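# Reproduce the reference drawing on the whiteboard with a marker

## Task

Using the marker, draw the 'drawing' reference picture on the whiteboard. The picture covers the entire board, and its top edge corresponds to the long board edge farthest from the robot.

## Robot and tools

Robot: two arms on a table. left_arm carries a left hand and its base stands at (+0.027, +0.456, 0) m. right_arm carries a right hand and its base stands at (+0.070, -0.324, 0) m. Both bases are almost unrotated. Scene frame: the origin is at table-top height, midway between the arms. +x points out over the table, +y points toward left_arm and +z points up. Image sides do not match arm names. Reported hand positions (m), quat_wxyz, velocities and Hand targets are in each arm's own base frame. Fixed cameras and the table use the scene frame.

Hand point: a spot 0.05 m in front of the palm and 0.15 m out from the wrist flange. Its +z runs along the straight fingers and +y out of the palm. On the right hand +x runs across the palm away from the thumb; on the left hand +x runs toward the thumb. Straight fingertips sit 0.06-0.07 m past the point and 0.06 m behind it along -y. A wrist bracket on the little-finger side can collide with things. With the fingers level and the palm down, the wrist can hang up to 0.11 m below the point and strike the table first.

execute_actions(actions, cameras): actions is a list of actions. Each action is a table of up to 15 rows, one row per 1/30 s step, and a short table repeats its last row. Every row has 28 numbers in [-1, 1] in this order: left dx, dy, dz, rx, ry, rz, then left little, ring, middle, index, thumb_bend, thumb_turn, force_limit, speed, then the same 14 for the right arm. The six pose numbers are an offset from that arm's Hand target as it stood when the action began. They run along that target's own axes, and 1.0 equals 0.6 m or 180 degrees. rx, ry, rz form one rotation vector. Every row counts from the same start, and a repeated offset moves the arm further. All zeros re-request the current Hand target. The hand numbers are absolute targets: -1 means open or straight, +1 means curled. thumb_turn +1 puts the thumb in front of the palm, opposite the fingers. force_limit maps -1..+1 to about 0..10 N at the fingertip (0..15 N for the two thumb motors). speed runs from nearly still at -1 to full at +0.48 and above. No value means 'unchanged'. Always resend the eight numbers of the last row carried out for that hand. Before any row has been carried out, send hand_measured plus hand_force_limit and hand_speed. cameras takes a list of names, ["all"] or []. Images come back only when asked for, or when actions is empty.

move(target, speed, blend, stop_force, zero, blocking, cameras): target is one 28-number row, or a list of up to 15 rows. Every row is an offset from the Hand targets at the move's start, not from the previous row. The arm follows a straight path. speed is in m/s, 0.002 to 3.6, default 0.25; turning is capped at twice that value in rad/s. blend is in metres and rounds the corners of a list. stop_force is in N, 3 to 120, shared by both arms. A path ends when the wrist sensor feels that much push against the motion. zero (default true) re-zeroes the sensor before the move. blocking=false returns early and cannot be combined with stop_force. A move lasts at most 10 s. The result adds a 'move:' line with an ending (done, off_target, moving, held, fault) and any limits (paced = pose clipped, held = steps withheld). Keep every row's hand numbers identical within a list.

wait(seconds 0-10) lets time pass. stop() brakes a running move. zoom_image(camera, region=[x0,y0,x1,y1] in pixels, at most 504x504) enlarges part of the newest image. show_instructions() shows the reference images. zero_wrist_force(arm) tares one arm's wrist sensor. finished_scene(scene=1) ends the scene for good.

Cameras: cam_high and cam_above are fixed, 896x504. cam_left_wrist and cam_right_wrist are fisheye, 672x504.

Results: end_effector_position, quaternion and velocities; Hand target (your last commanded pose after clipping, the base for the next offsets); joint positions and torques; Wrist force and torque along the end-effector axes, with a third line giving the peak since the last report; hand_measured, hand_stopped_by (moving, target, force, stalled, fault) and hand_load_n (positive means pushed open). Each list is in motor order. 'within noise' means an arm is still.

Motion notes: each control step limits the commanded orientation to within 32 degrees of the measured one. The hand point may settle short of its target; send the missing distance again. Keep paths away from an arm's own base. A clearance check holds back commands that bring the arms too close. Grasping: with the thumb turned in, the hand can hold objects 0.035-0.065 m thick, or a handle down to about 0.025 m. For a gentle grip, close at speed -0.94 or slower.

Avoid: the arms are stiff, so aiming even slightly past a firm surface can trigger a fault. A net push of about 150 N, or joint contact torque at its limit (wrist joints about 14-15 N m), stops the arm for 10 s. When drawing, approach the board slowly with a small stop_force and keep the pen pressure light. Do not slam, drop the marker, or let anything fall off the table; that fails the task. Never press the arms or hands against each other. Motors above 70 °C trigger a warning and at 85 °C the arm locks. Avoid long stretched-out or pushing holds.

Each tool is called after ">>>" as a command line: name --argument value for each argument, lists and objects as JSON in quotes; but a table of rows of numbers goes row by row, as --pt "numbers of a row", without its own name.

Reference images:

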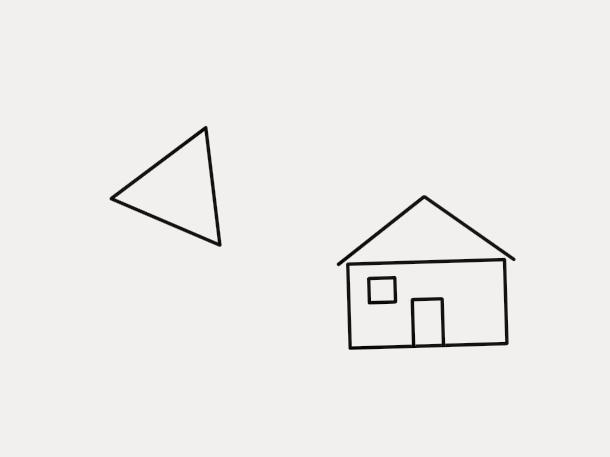

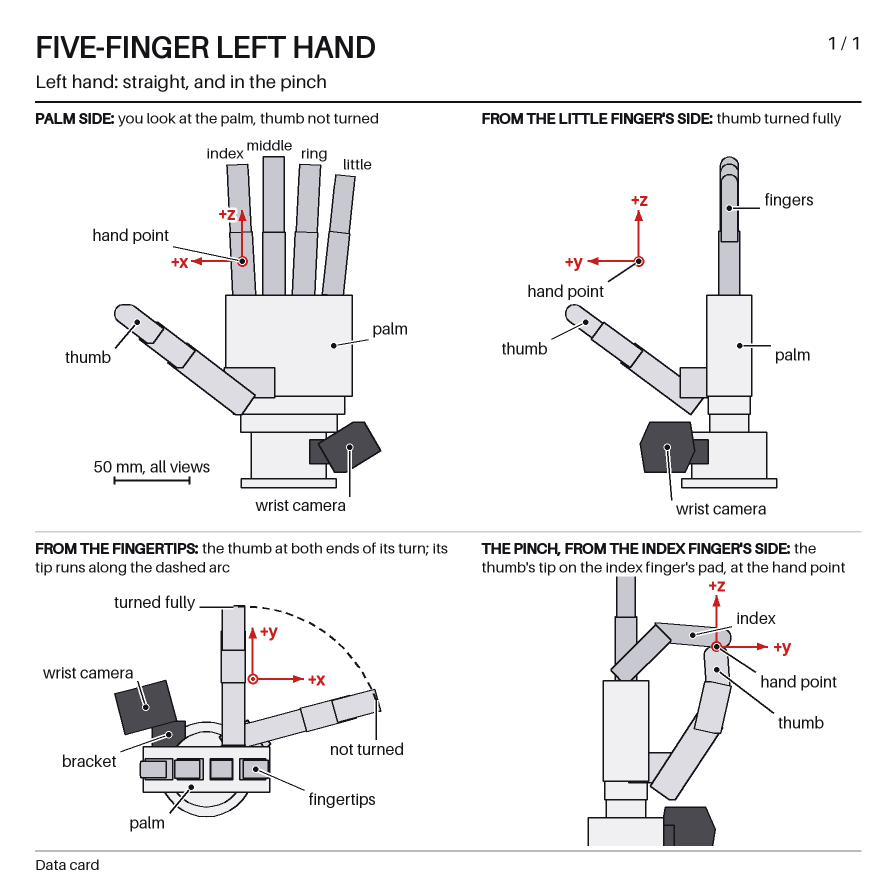

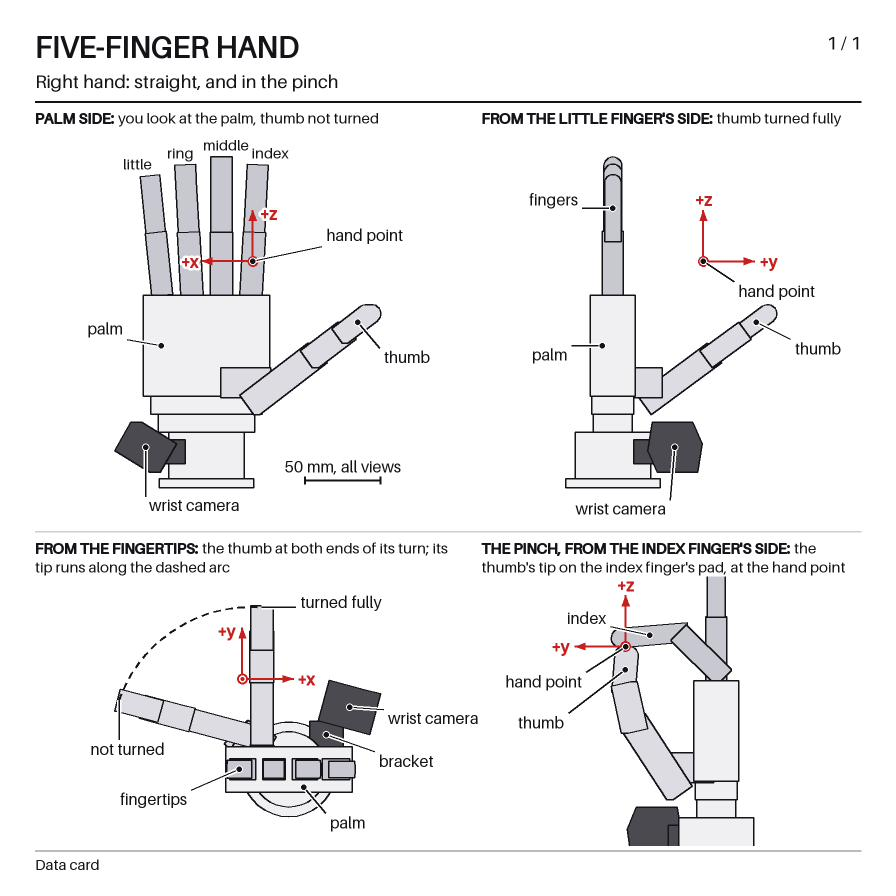

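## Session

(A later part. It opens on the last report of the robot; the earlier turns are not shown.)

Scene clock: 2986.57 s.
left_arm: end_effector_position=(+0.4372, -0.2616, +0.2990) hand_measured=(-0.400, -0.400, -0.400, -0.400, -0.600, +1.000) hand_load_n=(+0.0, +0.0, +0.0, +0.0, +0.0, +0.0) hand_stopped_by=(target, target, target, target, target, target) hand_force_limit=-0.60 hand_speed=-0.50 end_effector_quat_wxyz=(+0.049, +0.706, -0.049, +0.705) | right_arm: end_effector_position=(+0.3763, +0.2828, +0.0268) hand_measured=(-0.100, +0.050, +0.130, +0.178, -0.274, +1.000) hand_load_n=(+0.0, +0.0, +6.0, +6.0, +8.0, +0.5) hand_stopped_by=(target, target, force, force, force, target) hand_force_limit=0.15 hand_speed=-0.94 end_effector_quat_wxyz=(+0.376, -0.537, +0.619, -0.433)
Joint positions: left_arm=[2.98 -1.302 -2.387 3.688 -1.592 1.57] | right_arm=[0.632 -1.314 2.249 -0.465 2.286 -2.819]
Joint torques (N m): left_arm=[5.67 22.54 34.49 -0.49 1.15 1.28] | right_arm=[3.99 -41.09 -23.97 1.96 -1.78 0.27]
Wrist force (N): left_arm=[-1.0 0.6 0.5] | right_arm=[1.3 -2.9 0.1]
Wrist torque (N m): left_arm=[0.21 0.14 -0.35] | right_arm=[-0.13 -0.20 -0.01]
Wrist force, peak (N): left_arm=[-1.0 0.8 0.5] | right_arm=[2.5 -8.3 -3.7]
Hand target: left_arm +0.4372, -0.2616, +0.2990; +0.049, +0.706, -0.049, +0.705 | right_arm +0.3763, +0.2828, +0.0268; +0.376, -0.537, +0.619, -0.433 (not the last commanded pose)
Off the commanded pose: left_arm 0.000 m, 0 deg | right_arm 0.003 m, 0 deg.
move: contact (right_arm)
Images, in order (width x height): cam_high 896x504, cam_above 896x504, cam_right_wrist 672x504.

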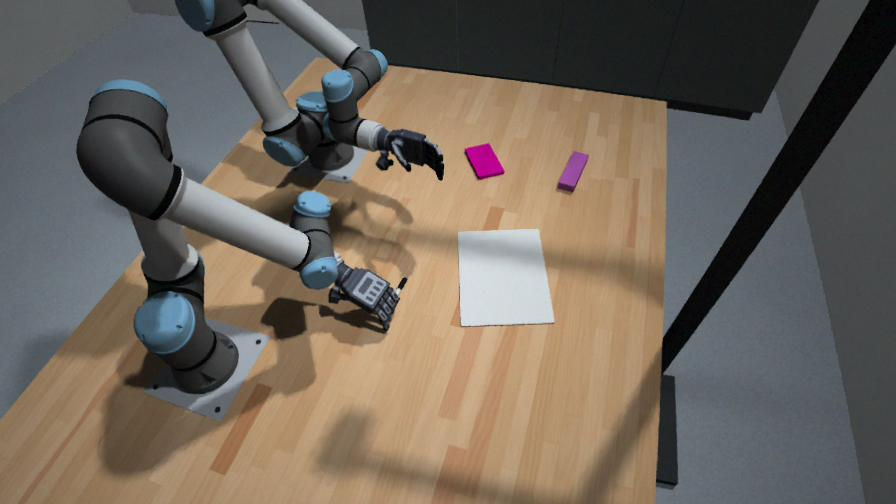

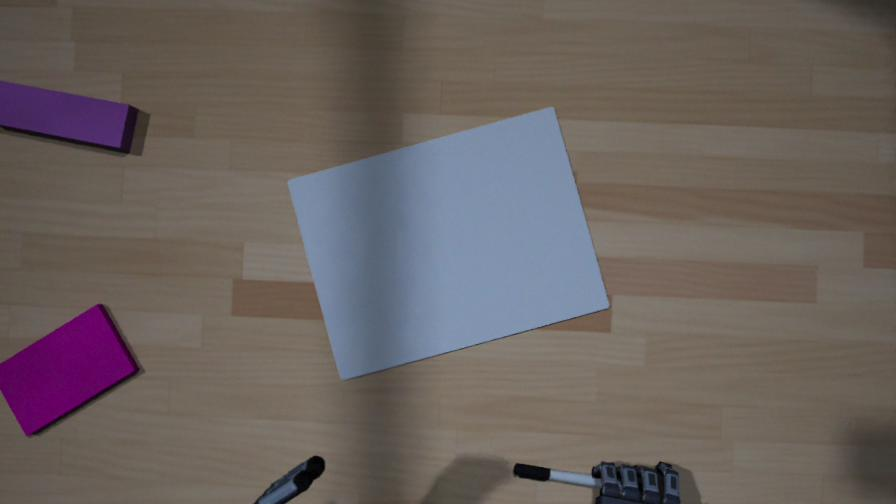

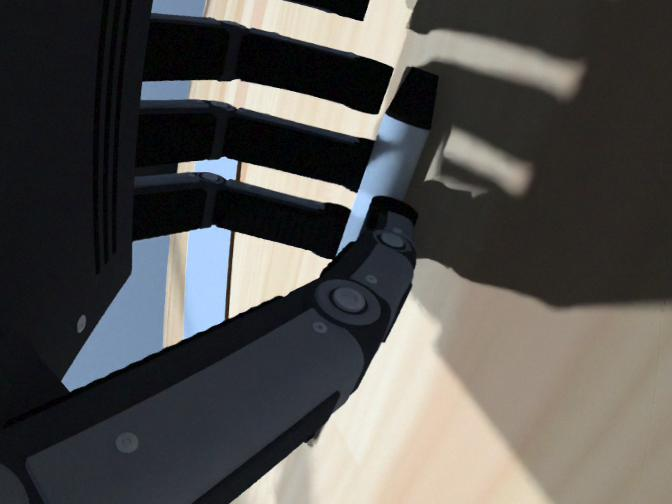

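>>> move --target '[-0.265,0.2369,0.0207,-0.0872,-0.0872,0.4945,-0.1,-0.1,-0.1,-0.1,-0.5,1,-0.4,-0.5,0,0,0,0,0,0,-0.1,0.05,0.24,0.25,0.12,1,0.15,-0.94]' --speed 0.15 --cameras '["cam_left_wrist","cam_high","cam_above"]'

>>> zoom_image --camera "cam_high" --region '[340, 190, 450, 330]'

Scene clock: 3032.57 s.
left_arm: end_effector_position=(+0.4295, -0.4041, +0.1401) hand_measured=(-0.100, -0.100, -0.100, -0.100, -0.500, +1.000) hand_load_n=(+0.0, +0.5, +0.0, +0.0, +0.0, +0.0) hand_stopped_by=(target, target, target, target, target, target) hand_force_limit=-0.40 hand_speed=-0.50 end_effector_quat_wxyz=(+0.376, -0.538, +0.618, -0.433) | right_arm: end_effector_position=(+0.3763, +0.2828, +0.0268) hand_measured=(-0.100, +0.050, +0.130, +0.178, -0.274, +1.000) hand_load_n=(+0.0, +0.0, +5.5, +6.0, +8.0, +0.5) hand_stopped_by=(target, target, force, force, force, target) hand_force_limit=0.15 hand_speed=-0.94 end_effector_quat_wxyz=(+0.376, -0.537, +0.619, -0.433)
Joint positions: left_arm=[2.475 -1.784 -1.903 3.288 -2.062 2.944] | right_arm=[0.632 -1.314 2.249 -0.465 2.286 -2.819]
Joint torques (N m): left_arm=[-8.68 2.47 32.06 -1.29 -2.44 1.63] | right_arm=[-3.02 -41.65 -22.9 1.75 -1.65 -1.34]
Wrist force (N): left_arm=[-0.1 -0.5 -0.4] | right_arm=[1.3 -2.7 0.0]
Wrist torque (N m): left_arm=[-0.04 0.06 -0.03] | right_arm=[-0.10 -0.19 -0.01]
Wrist force, peak (N): left_arm=[-0.8 0.9 0.6] | right_arm=[1.4 -3.2 -0.2]
Hand target: left_arm +0.4295, -0.4041, +0.1401; +0.376, -0.538, +0.618, -0.433 | right_arm +0.3763, +0.2828, +0.0268; +0.376, -0.537, +0.619, -0.433
Off the commanded pose: left_arm 0.000 m, 0 deg | right_arm 0.000 m, 0 deg.
move: done
Images, in order (width x height): cam_high 896x504, cam_above 896x504, cam_left_wrist 672x504.

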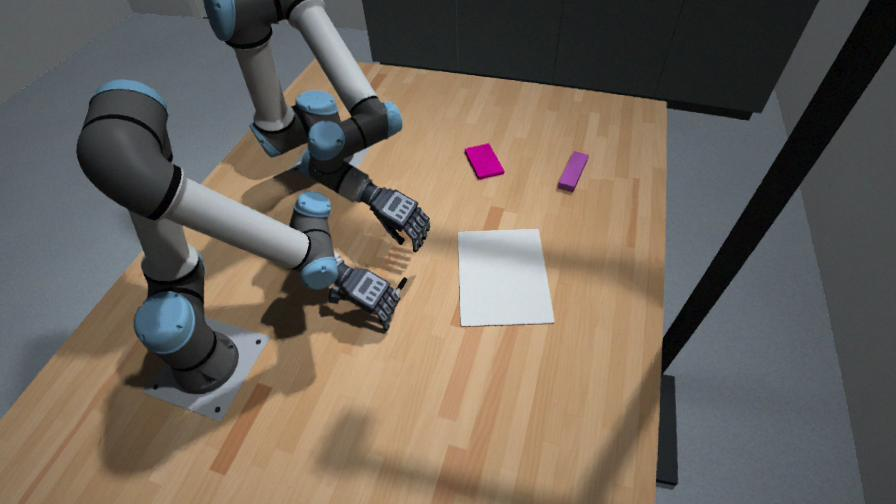

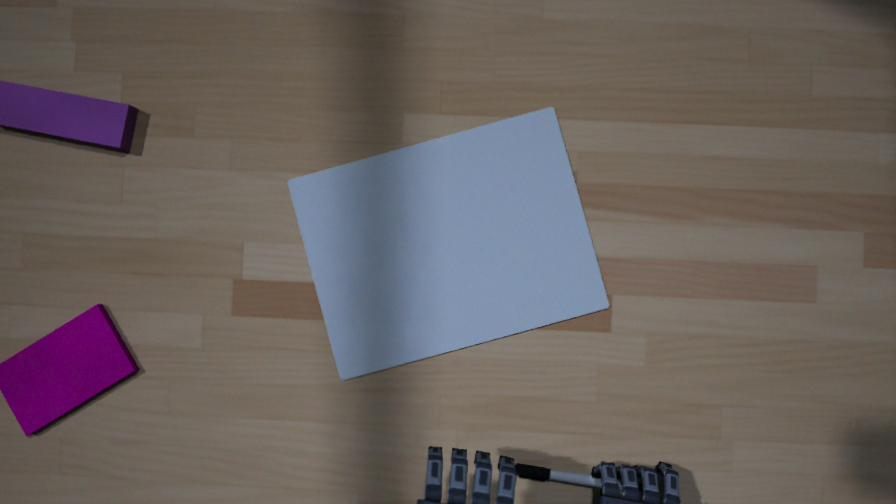

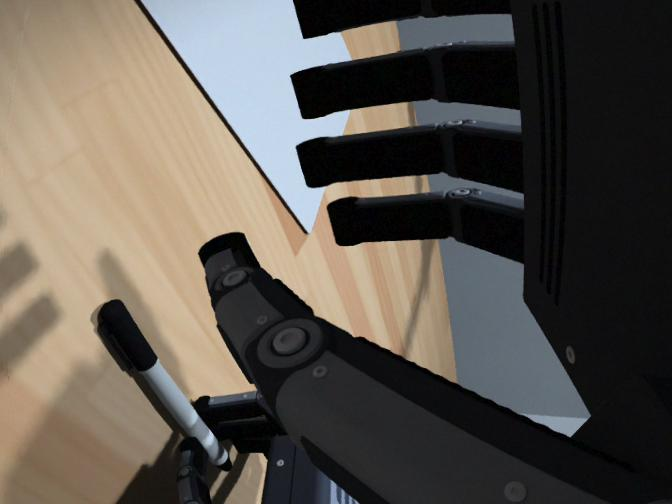

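Scaled by 3.600.

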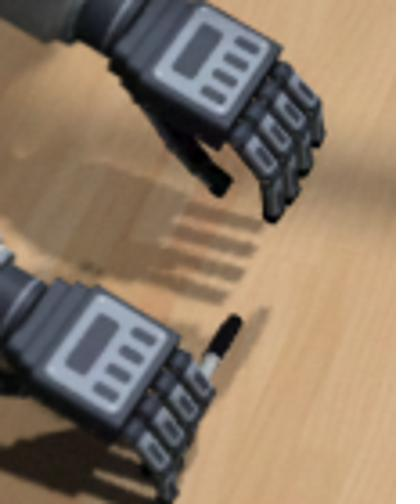

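>>> move --target '[0,0.1287,0.0363,0,0,0,-0.1,-0.1,-0.1,-0.1,-0.5,1,-0.4,-0.5,0,0,0,0,0,0,-0.1,0.05,0.24,0.25,0.12,1,0.15,-0.94]' --speed 0.1 --cameras '["cam_left_wrist","cam_high","cam_above"]'

>>> zoom_image --camera "cam_above" --region '[420, 424, 620, 504]'

Scene clock: 3053.03 s.
left_arm: end_effector_position=(+0.4235, -0.4033, +0.0601) hand_measured=(-0.100, -0.100, -0.100, -0.100, -0.500, +1.000) hand_load_n=(+0.0, +0.0, +0.0, +0.0, +0.0, +0.0) hand_stopped_by=(target, target, target, target, target, target) hand_force_limit=-0.40 hand_speed=-0.50 end_effector_quat_wxyz=(+0.376, -0.538, +0.618, -0.433) | right_arm: end_effector_position=(+0.3763, +0.2828, +0.0268) hand_measured=(-0.100, +0.050, +0.130, +0.178, -0.274, +1.000) hand_load_n=(+0.0, +0.0, +6.0, +6.0, +8.0, +0.0) hand_stopped_by=(target, target, force, force, force, target) hand_force_limit=0.15 hand_speed=-0.94 end_effector_quat_wxyz=(+0.376, -0.537, +0.619, -0.433)
Joint positions: left_arm=[2.467 -1.9 -2.002 3.501 -2.07 2.941] | right_arm=[0.632 -1.314 2.249 -0.465 2.286 -2.819]
Joint torques (N m): left_arm=[-8.04 5.58 4.54 2.13 -2.35 1.05] | right_arm=[-2.63 -41.34 -22.17 1.92 -1.66 -1.1]
Wrist force (N): left_arm=[-0.2 -0.4 -0.3] | right_arm=[1.5 -2.9 0.2]
Wrist torque (N m): left_arm=[-0.04 0.09 -0.04] | right_arm=[-0.13 -0.23 0.00]
Wrist force, peak (N): left_arm=[0.2 -1.9 -0.2] | right_arm=[1.5 -3.2 -0.2]
Hand target: left_arm +0.4235, -0.4033, +0.0601; +0.376, -0.538, +0.618, -0.433 | right_arm +0.3763, +0.2828, +0.0268; +0.376, -0.537, +0.619, -0.433
Off the commanded pose: left_arm 0.000 m, 0 deg | right_arm 0.000 m, 0 deg.
move: done
Images, in order (width x height): cam_high 896x504, cam_above 896x504, cam_left_wrist 672x504.

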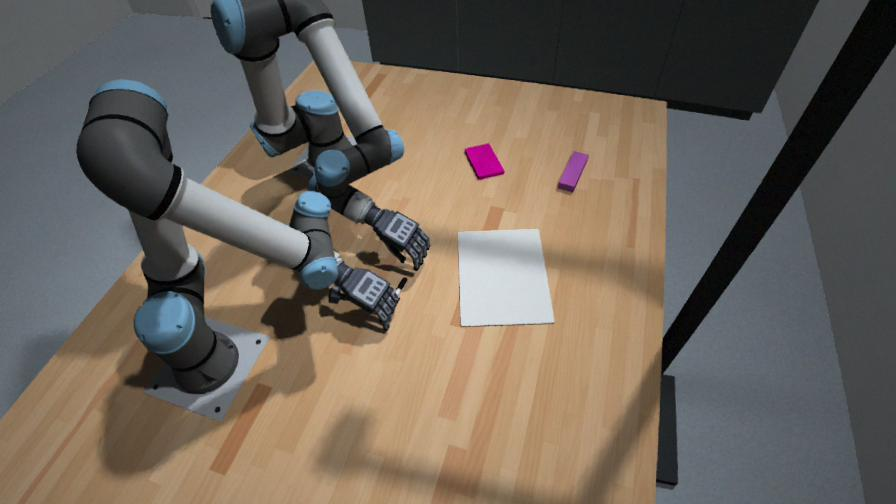

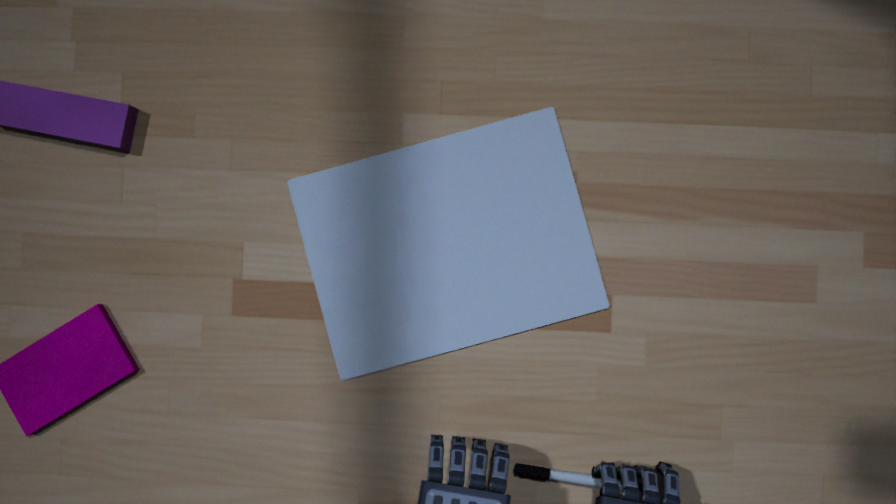

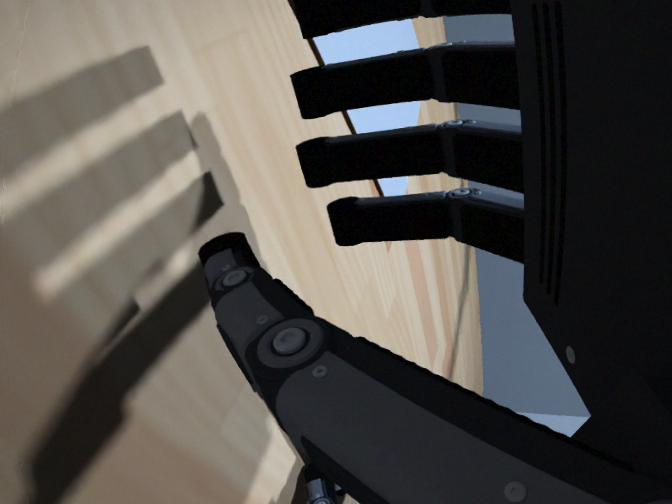

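Scaled by 2.520.

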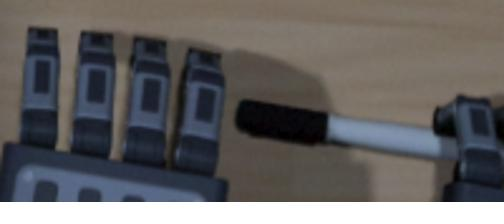

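>>> move --pt "0 0.0376 0.0137 0 0 0 -0.1 -0.1 -0.1 -0.1 -0.45 1 -0.4 -0.5 0 0 0 0 0 0 -0.1 0.05 0.24 0.25 0.12 1 0.15 -0.94" --pt "0.05 0.0376 0.0137 0 0 0 -0.1 -0.1 -0.1 -0.1 -0.45 1 -0.4 -0.5 0 0 0 0 0 0 -0.1 0.05 0.24 0.25 0.12 1 0.15 -0.94" --speed 0.05 --stop_force 4 --cameras '["cam_left_wrist","cam_high","cam_above"]'

>>> zoom_image --camera "cam_above" --region '[420, 424, 620, 504]'

Scene clock: 3073.67 s.
left_arm: end_effector_position=(+0.4226, -0.4090, +0.0363) hand_measured=(-0.100, -0.100, -0.100, -0.100, -0.450, +1.000) hand_load_n=(-0.5, +0.0, +0.0, +0.0, +0.0, +0.0) hand_stopped_by=(target, target, target, target, target, target) hand_force_limit=-0.40 hand_speed=-0.50 end_effector_quat_wxyz=(+0.376, -0.538, +0.618, -0.433) | right_arm: end_effector_position=(+0.3763, +0.2828, +0.0268) hand_measured=(-0.100, +0.050, +0.130, +0.178, -0.274, +1.000) hand_load_n=(+0.0, +0.0, +5.5, +6.0, +8.0, +0.0) hand_stopped_by=(target, target, force, force, force, target) hand_force_limit=0.15 hand_speed=-0.94 end_effector_quat_wxyz=(+0.376, -0.537, +0.619, -0.433)
Joint positions: left_arm=[2.454 -1.953 -2.008 3.557 -2.081 2.935] | right_arm=[0.632 -1.314 2.249 -0.465 2.286 -2.819]
Joint torques (N m): left_arm=[3.03 57.93 3.91 2.28 1.4 1.71] | right_arm=[-3.58 -40.06 -23.28 1.97 -1.7 -1.2]
Wrist force (N): left_arm=[0.1 -0.5 -0.4] | right_arm=[1.4 -2.7 0.0]
Wrist torque (N m): left_arm=[-0.04 0.05 -0.03] | right_arm=[-0.09 -0.21 0.00]
Wrist force, peak (N): left_arm=[0.2 -1.5 -0.3] | right_arm=[1.7 -3.2 -0.2]
Hand target: left_arm +0.4226, -0.4090, +0.0363; +0.376, -0.538, +0.618, -0.433 (not the last commanded pose) | right_arm +0.3763, +0.2828, +0.0268; +0.376, -0.537, +0.619, -0.433
Off the commanded pose: left_arm 0.024 m, 0 deg | right_arm 0.000 m, 0 deg.
move: held (left_arm; a check stopped the path); path passed 1 of 2 targets; limits=held
pose unreachable (left arm): on one or more control steps of this call, first in action 0 (counted from 0), this arm could not follow its commanded pose, so it was not sent that pose on those steps. It may still have moved: this result reports where it is.
cause: moving toward the commanded pose would bring a part of the arm too close to another arm (a part of this arm just beyond joint 4 (wrist 1) and a part of the right arm just beyond its joint 4 (wrist 1), 11 mm apart when this arm was first held).
Images, in order (width x height): cam_high 896x504, cam_above 896x504, cam_left_wrist 672x504.

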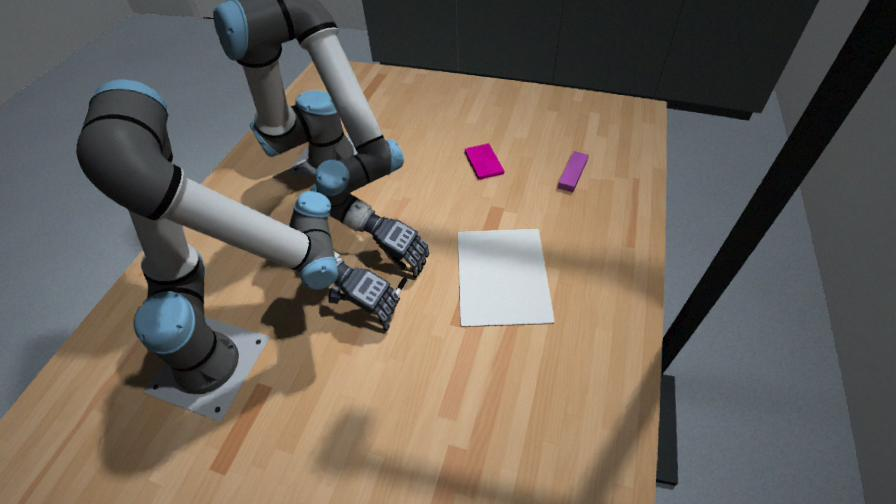

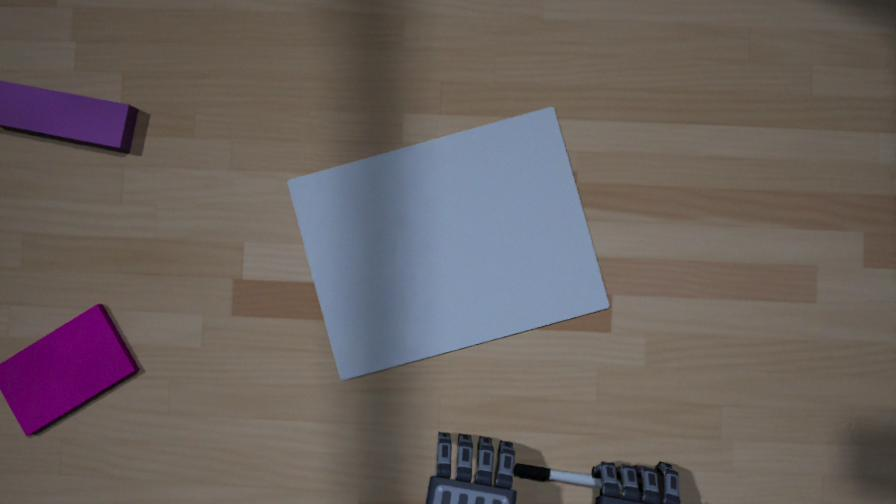

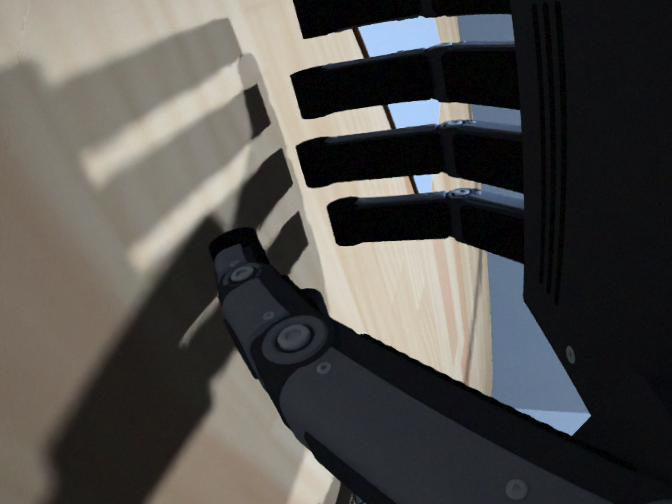

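Scaled by 2.520.

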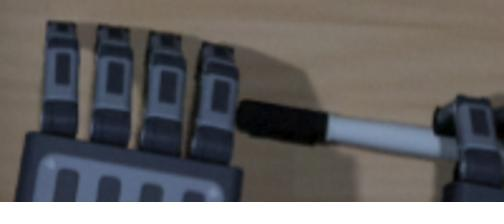

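>>> execute_actions --actions '[]'

Scene clock: 3249.83 s.
left_arm: end_effector_position=(+0.4226, -0.4090, +0.0363) hand_measured=(-0.100, -0.100, -0.100, -0.100, -0.450, +1.000) hand_load_n=(+0.0, +0.0, +0.0, +0.0, +0.0, +0.0) hand_stopped_by=(target, target, target, target, target, target) hand_force_limit=-0.40 hand_speed=-0.50 end_effector_quat_wxyz=(+0.376, -0.538, +0.618, -0.433) | right_arm: end_effector_position=(+0.3763, +0.2828, +0.0268) hand_measured=(-0.100, +0.050, +0.130, +0.178, -0.274, +1.000) hand_load_n=(+0.0, +0.0, +6.0, +6.0, +8.0, +0.5) hand_stopped_by=(target, target, force, force, force, target) hand_force_limit=0.15 hand_speed=-0.94 end_effector_quat_wxyz=(+0.376, -0.537, +0.619, -0.433)
Joint positions: left_arm=[2.454 -1.953 -2.008 3.557 -2.081 2.935] | right_arm=[0.632 -1.314 2.249 -0.465 2.286 -2.819]
Joint velocities: within noise
Joint torques (N m): left_arm=[2.88 57.65 3.86 2.29 1.25 1.64] | right_arm=[-2.91 -40.89 -22.74 1.76 -1.77 -1.32]
Motor temperatures (°C): left_arm=[27 29 31 36 36 37] | right_arm=[30 32 30 34 37 35]
Wrist force (N): left_arm=[0.1 -0.4 -0.4] | right_arm=[1.5 -2.8 0.0]
Wrist torque (N m): left_arm=[-0.02 0.06 -0.04] | right_arm=[-0.12 -0.23 0.01]
Wrist force, peak (N): left_arm=[0.1 -0.8 -0.4] | right_arm=[1.5 -3.3 0.2]
Hand target: left_arm +0.4226, -0.4090, +0.0363; +0.376, -0.538, +0.618, -0.433 (not the last commanded pose) | right_arm +0.3763, +0.2828, +0.0268; +0.376, -0.537, +0.619, -0.433
Off the commanded pose: left_arm 0.024 m, 0 deg | right_arm 0.000 m, 0 deg.

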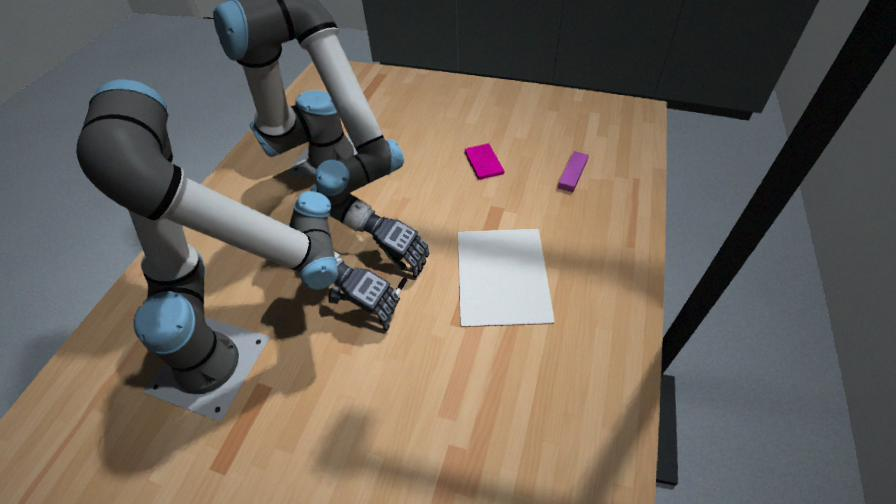

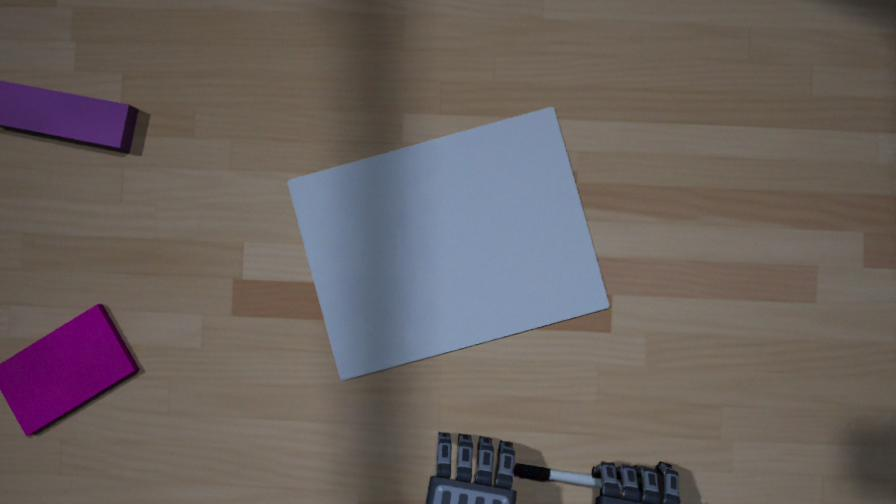

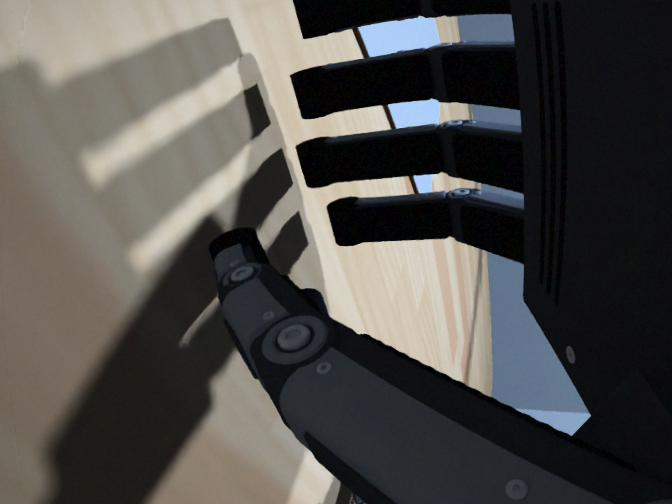

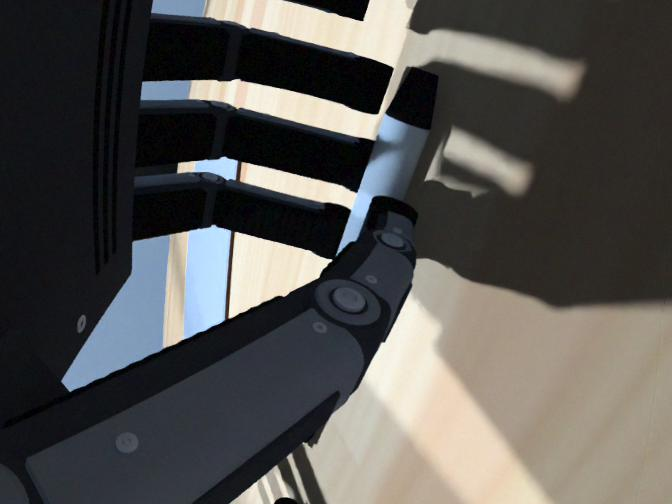

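>>> move --pt "0 -0.1253 -0.0456 0 0 0 -0.1 -0.1 -0.1 -0.1 -0.45 1 -0.4 -0.5 0 0 0 0 0 0 -0.1 0.05 0.24 0.25 0.12 1 0.15 -0.94" --pt "0.0 -0.1253 -0.0456 -0.0551 0.0857 0.0399 -0.1 -0.1 -0.1 -0.1 -0.45 1 -0.4 -0.5 0 0 0 0 0 0 -0.1 0.05 0.24 0.25 0.12 1 0.15 -0.94" --pt "0.0815 -0.0968 -0.0445 -0.0551 0.0857 0.0399 -0.1 -0.1 -0.1 -0.1 -0.45 1 -0.4 -0.5 0 0 0 0 0 0 -0.1 0.05 0.24 0.25 0.12 1 0.15 -0.94" --speed 0.08 --blend 0.02 --cameras '["all"]'

Scene clock: 3316.37 s.
left_arm: end_effector_position=(+0.4107, -0.4566, +0.1001) hand_measured=(-0.100, -0.100, -0.100, -0.100, -0.450, +1.000) hand_load_n=(+0.0, +0.0, +0.0, -0.5, +0.0, +0.0) hand_stopped_by=(target, target, target, target, target, target) hand_force_limit=-0.40 hand_speed=-0.50 end_effector_quat_wxyz=(+0.268, -0.466, +0.730, -0.422) | right_arm: end_effector_position=(+0.3763, +0.2828, +0.0268) hand_measured=(-0.100, +0.050, +0.130, +0.178, -0.274, +1.000) hand_load_n=(+0.0, +0.0, +5.5, +5.5, +7.5, +0.0) hand_stopped_by=(target, target, force, force, force, target) hand_force_limit=0.15 hand_speed=-0.94 end_effector_quat_wxyz=(+0.376, -0.537, +0.619, -0.433)
Joint positions: left_arm=[2.514 -1.876 -1.815 3.158 -1.736 3.044] | right_arm=[0.632 -1.314 2.249 -0.465 2.286 -2.819]
Joint torques (N m): left_arm=[-7.28 6.06 33.19 -1.09 -2.13 -1.94] | right_arm=[-2.61 -40.5 -23.38 1.66 -1.62 -1.09]
Wrist force (N): left_arm=[0.1 -0.4 -0.2] | right_arm=[1.4 -2.7 0.0]
Wrist torque (N m): left_arm=[-0.06 0.02 0.10] | right_arm=[-0.10 -0.21 0.00]
Wrist force, peak (N): left_arm=[-1.3 -1.1 0.3] | right_arm=[1.4 -3.2 -0.1]
Hand target: left_arm +0.4107, -0.4567, +0.1000; +0.268, -0.466, +0.730, -0.422 | right_arm +0.3763, +0.2828, +0.0268; +0.376, -0.537, +0.619, -0.433
Off the commanded pose: left_arm 0.000 m, 0 deg | right_arm 0.000 m, 0 deg.
move: done

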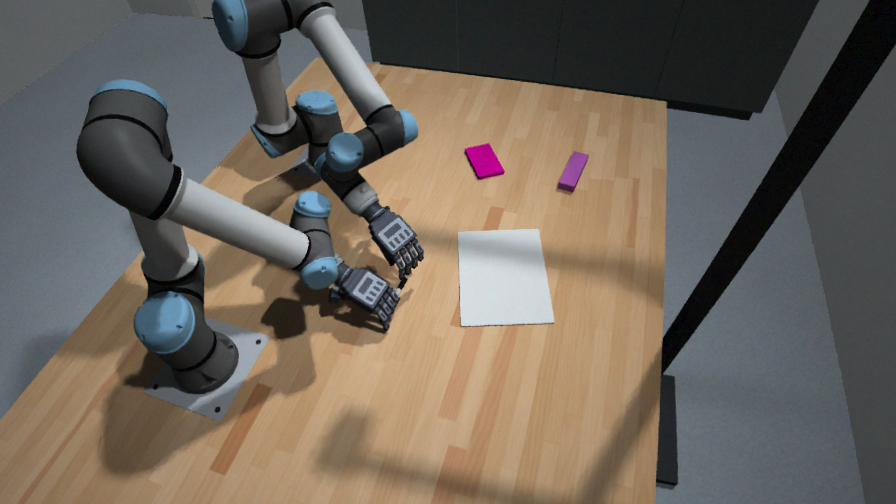

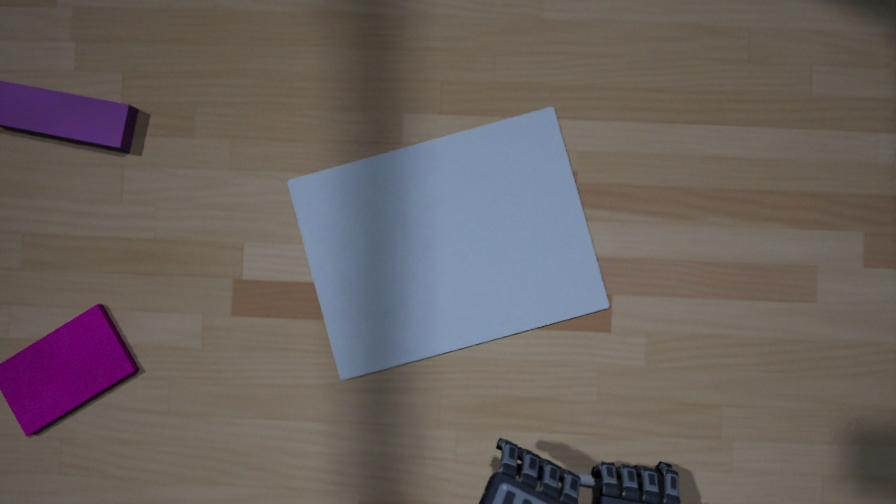

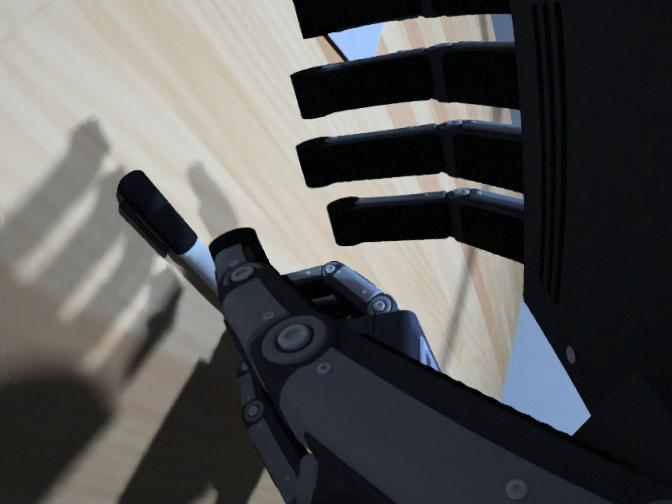

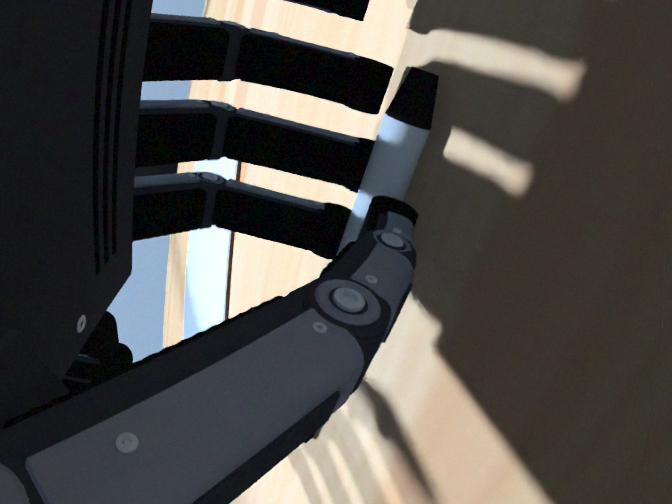

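>>> zoom_image --camera "cam_left_wrist" --region '[90, 140, 290, 290]'

>>> zoom_image --camera "cam_above" --region '[480, 420, 700, 504]'

Scaled by 2.520 from the camera's 672x504 image, which has a finer 960x720 frame.

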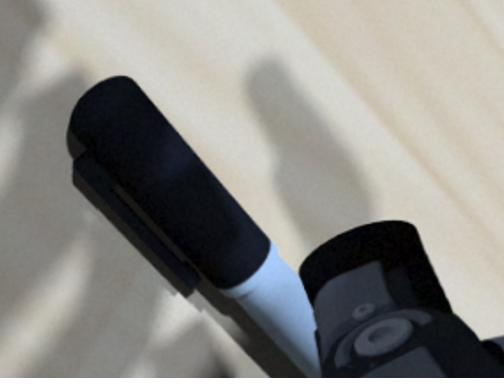

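Scaled by 2.291.

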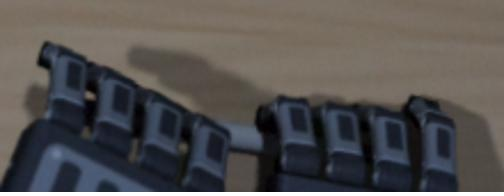

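>>> move --target '[0,0.07217,0.04167,0,0,0,-0.1,-0.1,-0.1,-0.1,-0.45,1,-0.4,-0.5,0,0,0,0,0,0,-0.1,0.05,0.24,0.25,0.12,1,0.15,-0.94]' --speed 0.06 --stop_force 3 --cameras '["cam_left_wrist","cam_above","cam_high"]'

>>> zoom_image --camera "cam_left_wrist" --region '[120, 120, 420, 345]'

Scene clock: 3403.37 s.
left_arm: end_effector_position=(+0.4106, -0.4567, +0.0500) hand_measured=(-0.100, -0.100, -0.100, -0.100, -0.450, +1.000) hand_load_n=(+0.0, +0.0, +0.0, +0.0, +0.0, +0.0) hand_stopped_by=(target, target, target, target, target, target) hand_force_limit=-0.40 hand_speed=-0.50 end_effector_quat_wxyz=(+0.268, -0.466, +0.730, -0.422) | right_arm: end_effector_position=(+0.3763, +0.2828, +0.0268) hand_measured=(-0.100, +0.050, +0.130, +0.178, -0.274, +1.000) hand_load_n=(+0.0, +0.0, +6.0, +5.5, +8.0, +0.0) hand_stopped_by=(target, target, force, force, force, target) hand_force_limit=0.15 hand_speed=-0.94 end_effector_quat_wxyz=(+0.376, -0.537, +0.619, -0.433)
Joint positions: left_arm=[2.513 -1.946 -1.869 3.283 -1.736 3.044] | right_arm=[0.632 -1.314 2.249 -0.465 2.286 -2.819]
Joint torques (N m): left_arm=[-7.77 6.94 5.36 2.03 -2.15 -1.78] | right_arm=[-3.45 -41.48 -22.43 1.59 -1.75 -1.19]
Wrist force (N): left_arm=[-0.1 -0.4 -0.4] | right_arm=[1.3 -2.8 0.0]
Wrist torque (N m): left_arm=[-0.06 0.03 0.10] | right_arm=[-0.11 -0.20 -0.01]
Wrist force, peak (N): left_arm=[0.0 -1.5 -0.4] | right_arm=[1.6 -3.2 0.0]
Hand target: left_arm +0.4106, -0.4567, +0.0500; +0.268, -0.466, +0.730, -0.422 | right_arm +0.3763, +0.2828, +0.0268; +0.376, -0.537, +0.619, -0.433
Off the commanded pose: left_arm 0.000 m, 0 deg | right_arm 0.000 m, 0 deg.
move: done
Images, in order (width x height): cam_high 896x504, cam_above 896x504, cam_left_wrist 672x504.

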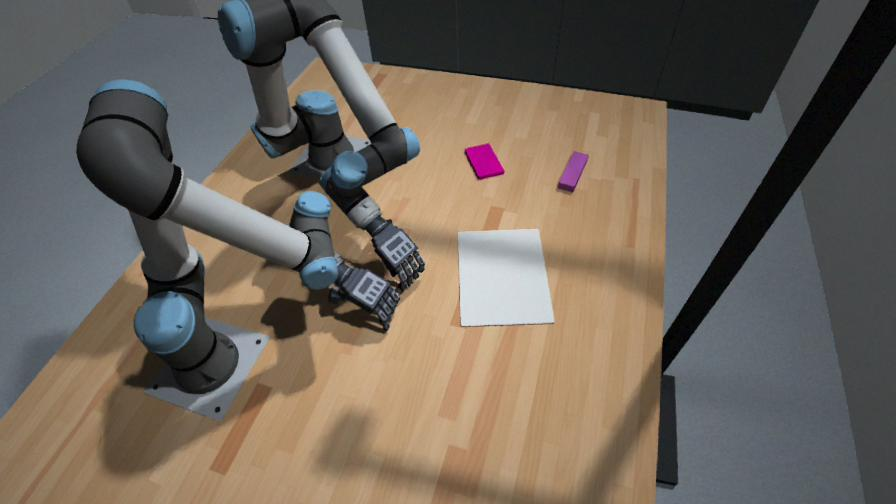

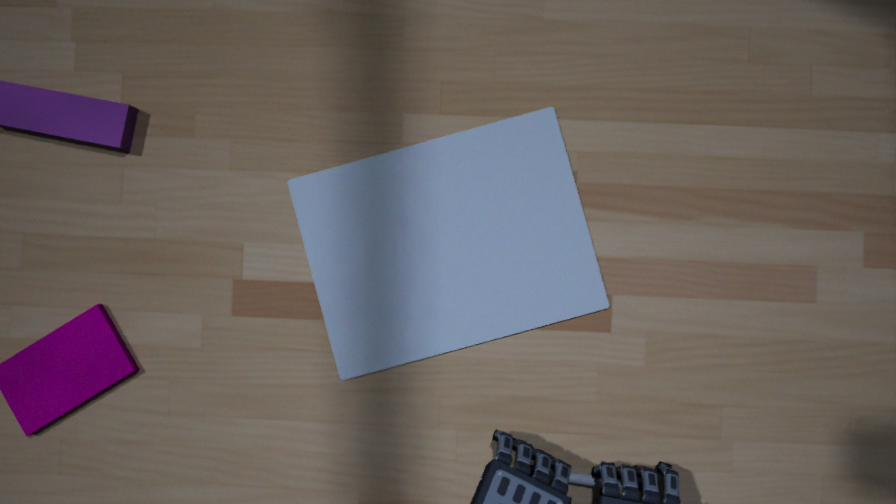

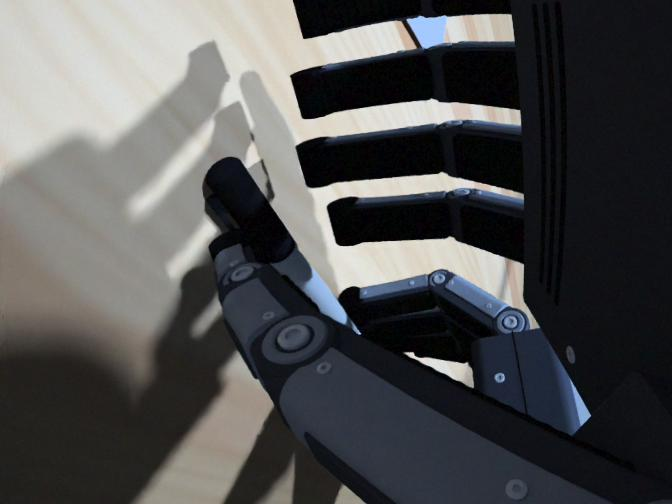

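Scaled by 1.680 from the camera's 672x504 image, which has a finer 960x720 frame.

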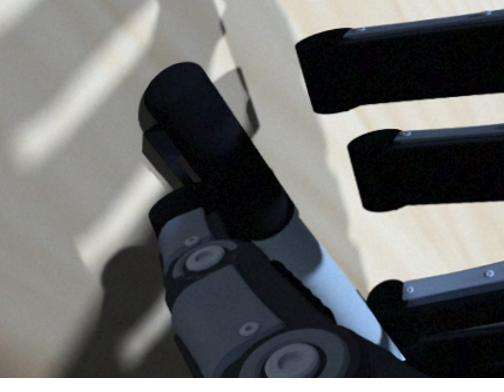

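>>> move --target '[0,0.01443,0.00833,0,0,0,-0.1,-0.1,-0.1,-0.1,-0.45,1,-0.4,-0.5,0,0,0,0,0,0,-0.1,0.05,0.24,0.25,0.12,1,0.15,-0.94]' --speed 0.03 --stop_force 3 --cameras '["cam_left_wrist"]'

>>> zoom_image --camera "cam_left_wrist" --region '[170, 120, 430, 315]'

Scene clock: 3456.57 s.
left_arm: end_effector_position=(+0.4106, -0.4567, +0.0400) hand_measured=(-0.100, -0.100, -0.100, -0.100, -0.450, +1.000) hand_load_n=(+0.0, +0.0, +0.0, +0.0, +0.0, +0.0) hand_stopped_by=(target, target, target, target, target, target) hand_force_limit=-0.40 hand_speed=-0.50 end_effector_quat_wxyz=(+0.268, -0.466, +0.730, -0.422) | right_arm: end_effector_position=(+0.3763, +0.2828, +0.0268) hand_measured=(-0.100, +0.050, +0.130, +0.178, -0.274, +1.000) hand_load_n=(+0.0, +0.0, +6.0, +6.0, +8.0, +0.5) hand_stopped_by=(target, target, force, force, force, target) hand_force_limit=0.15 hand_speed=-0.94 end_effector_quat_wxyz=(+0.376, -0.537, +0.619, -0.433)
Joint positions: left_arm=[2.513 -1.962 -1.878 3.308 -1.736 3.044] | right_arm=[0.632 -1.314 2.249 -0.465 2.286 -2.819]
Joint torques (N m): left_arm=[-8.13 7 5.11 1.95 -2.09 -1.62] | right_arm=[-3.35 -39.46 -23.48 1.88 -1.66 -1.24]
Wrist force (N): left_arm=[0.0 -0.2 -0.2] | right_arm=[1.4 -3.0 0.0]
Wrist torque (N m): left_arm=[-0.03 0.03 0.09] | right_arm=[-0.13 -0.20 -0.01]
Wrist force, peak (N): left_arm=[0.1 -0.7 -0.5] | right_arm=[1.5 -3.2 -0.1]
Hand target: left_arm +0.4106, -0.4567, +0.0400; +0.268, -0.466, +0.730, -0.422 | right_arm +0.3763, +0.2828, +0.0268; +0.376, -0.537, +0.619, -0.433
Off the commanded pose: left_arm 0.000 m, 0 deg | right_arm 0.000 m, 0 deg.
move: done
Images, in order (width x height): cam_left_wrist 672x504.

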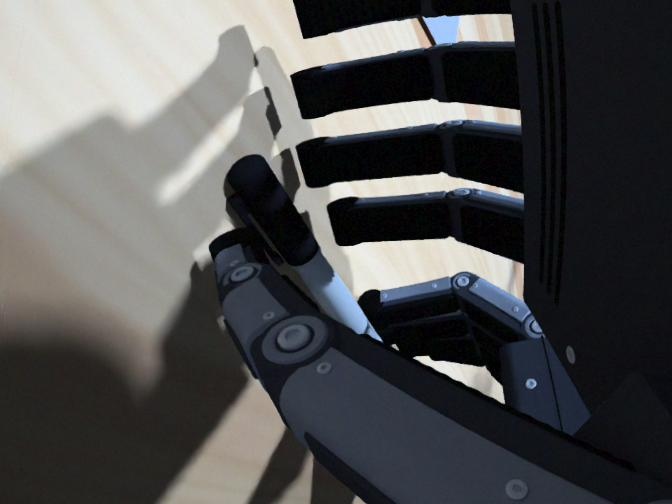

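Scaled by 1.938 from the camera's 672x504 image, which has a finer 960x720 frame.

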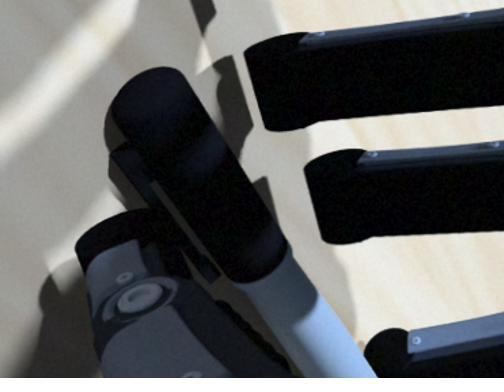

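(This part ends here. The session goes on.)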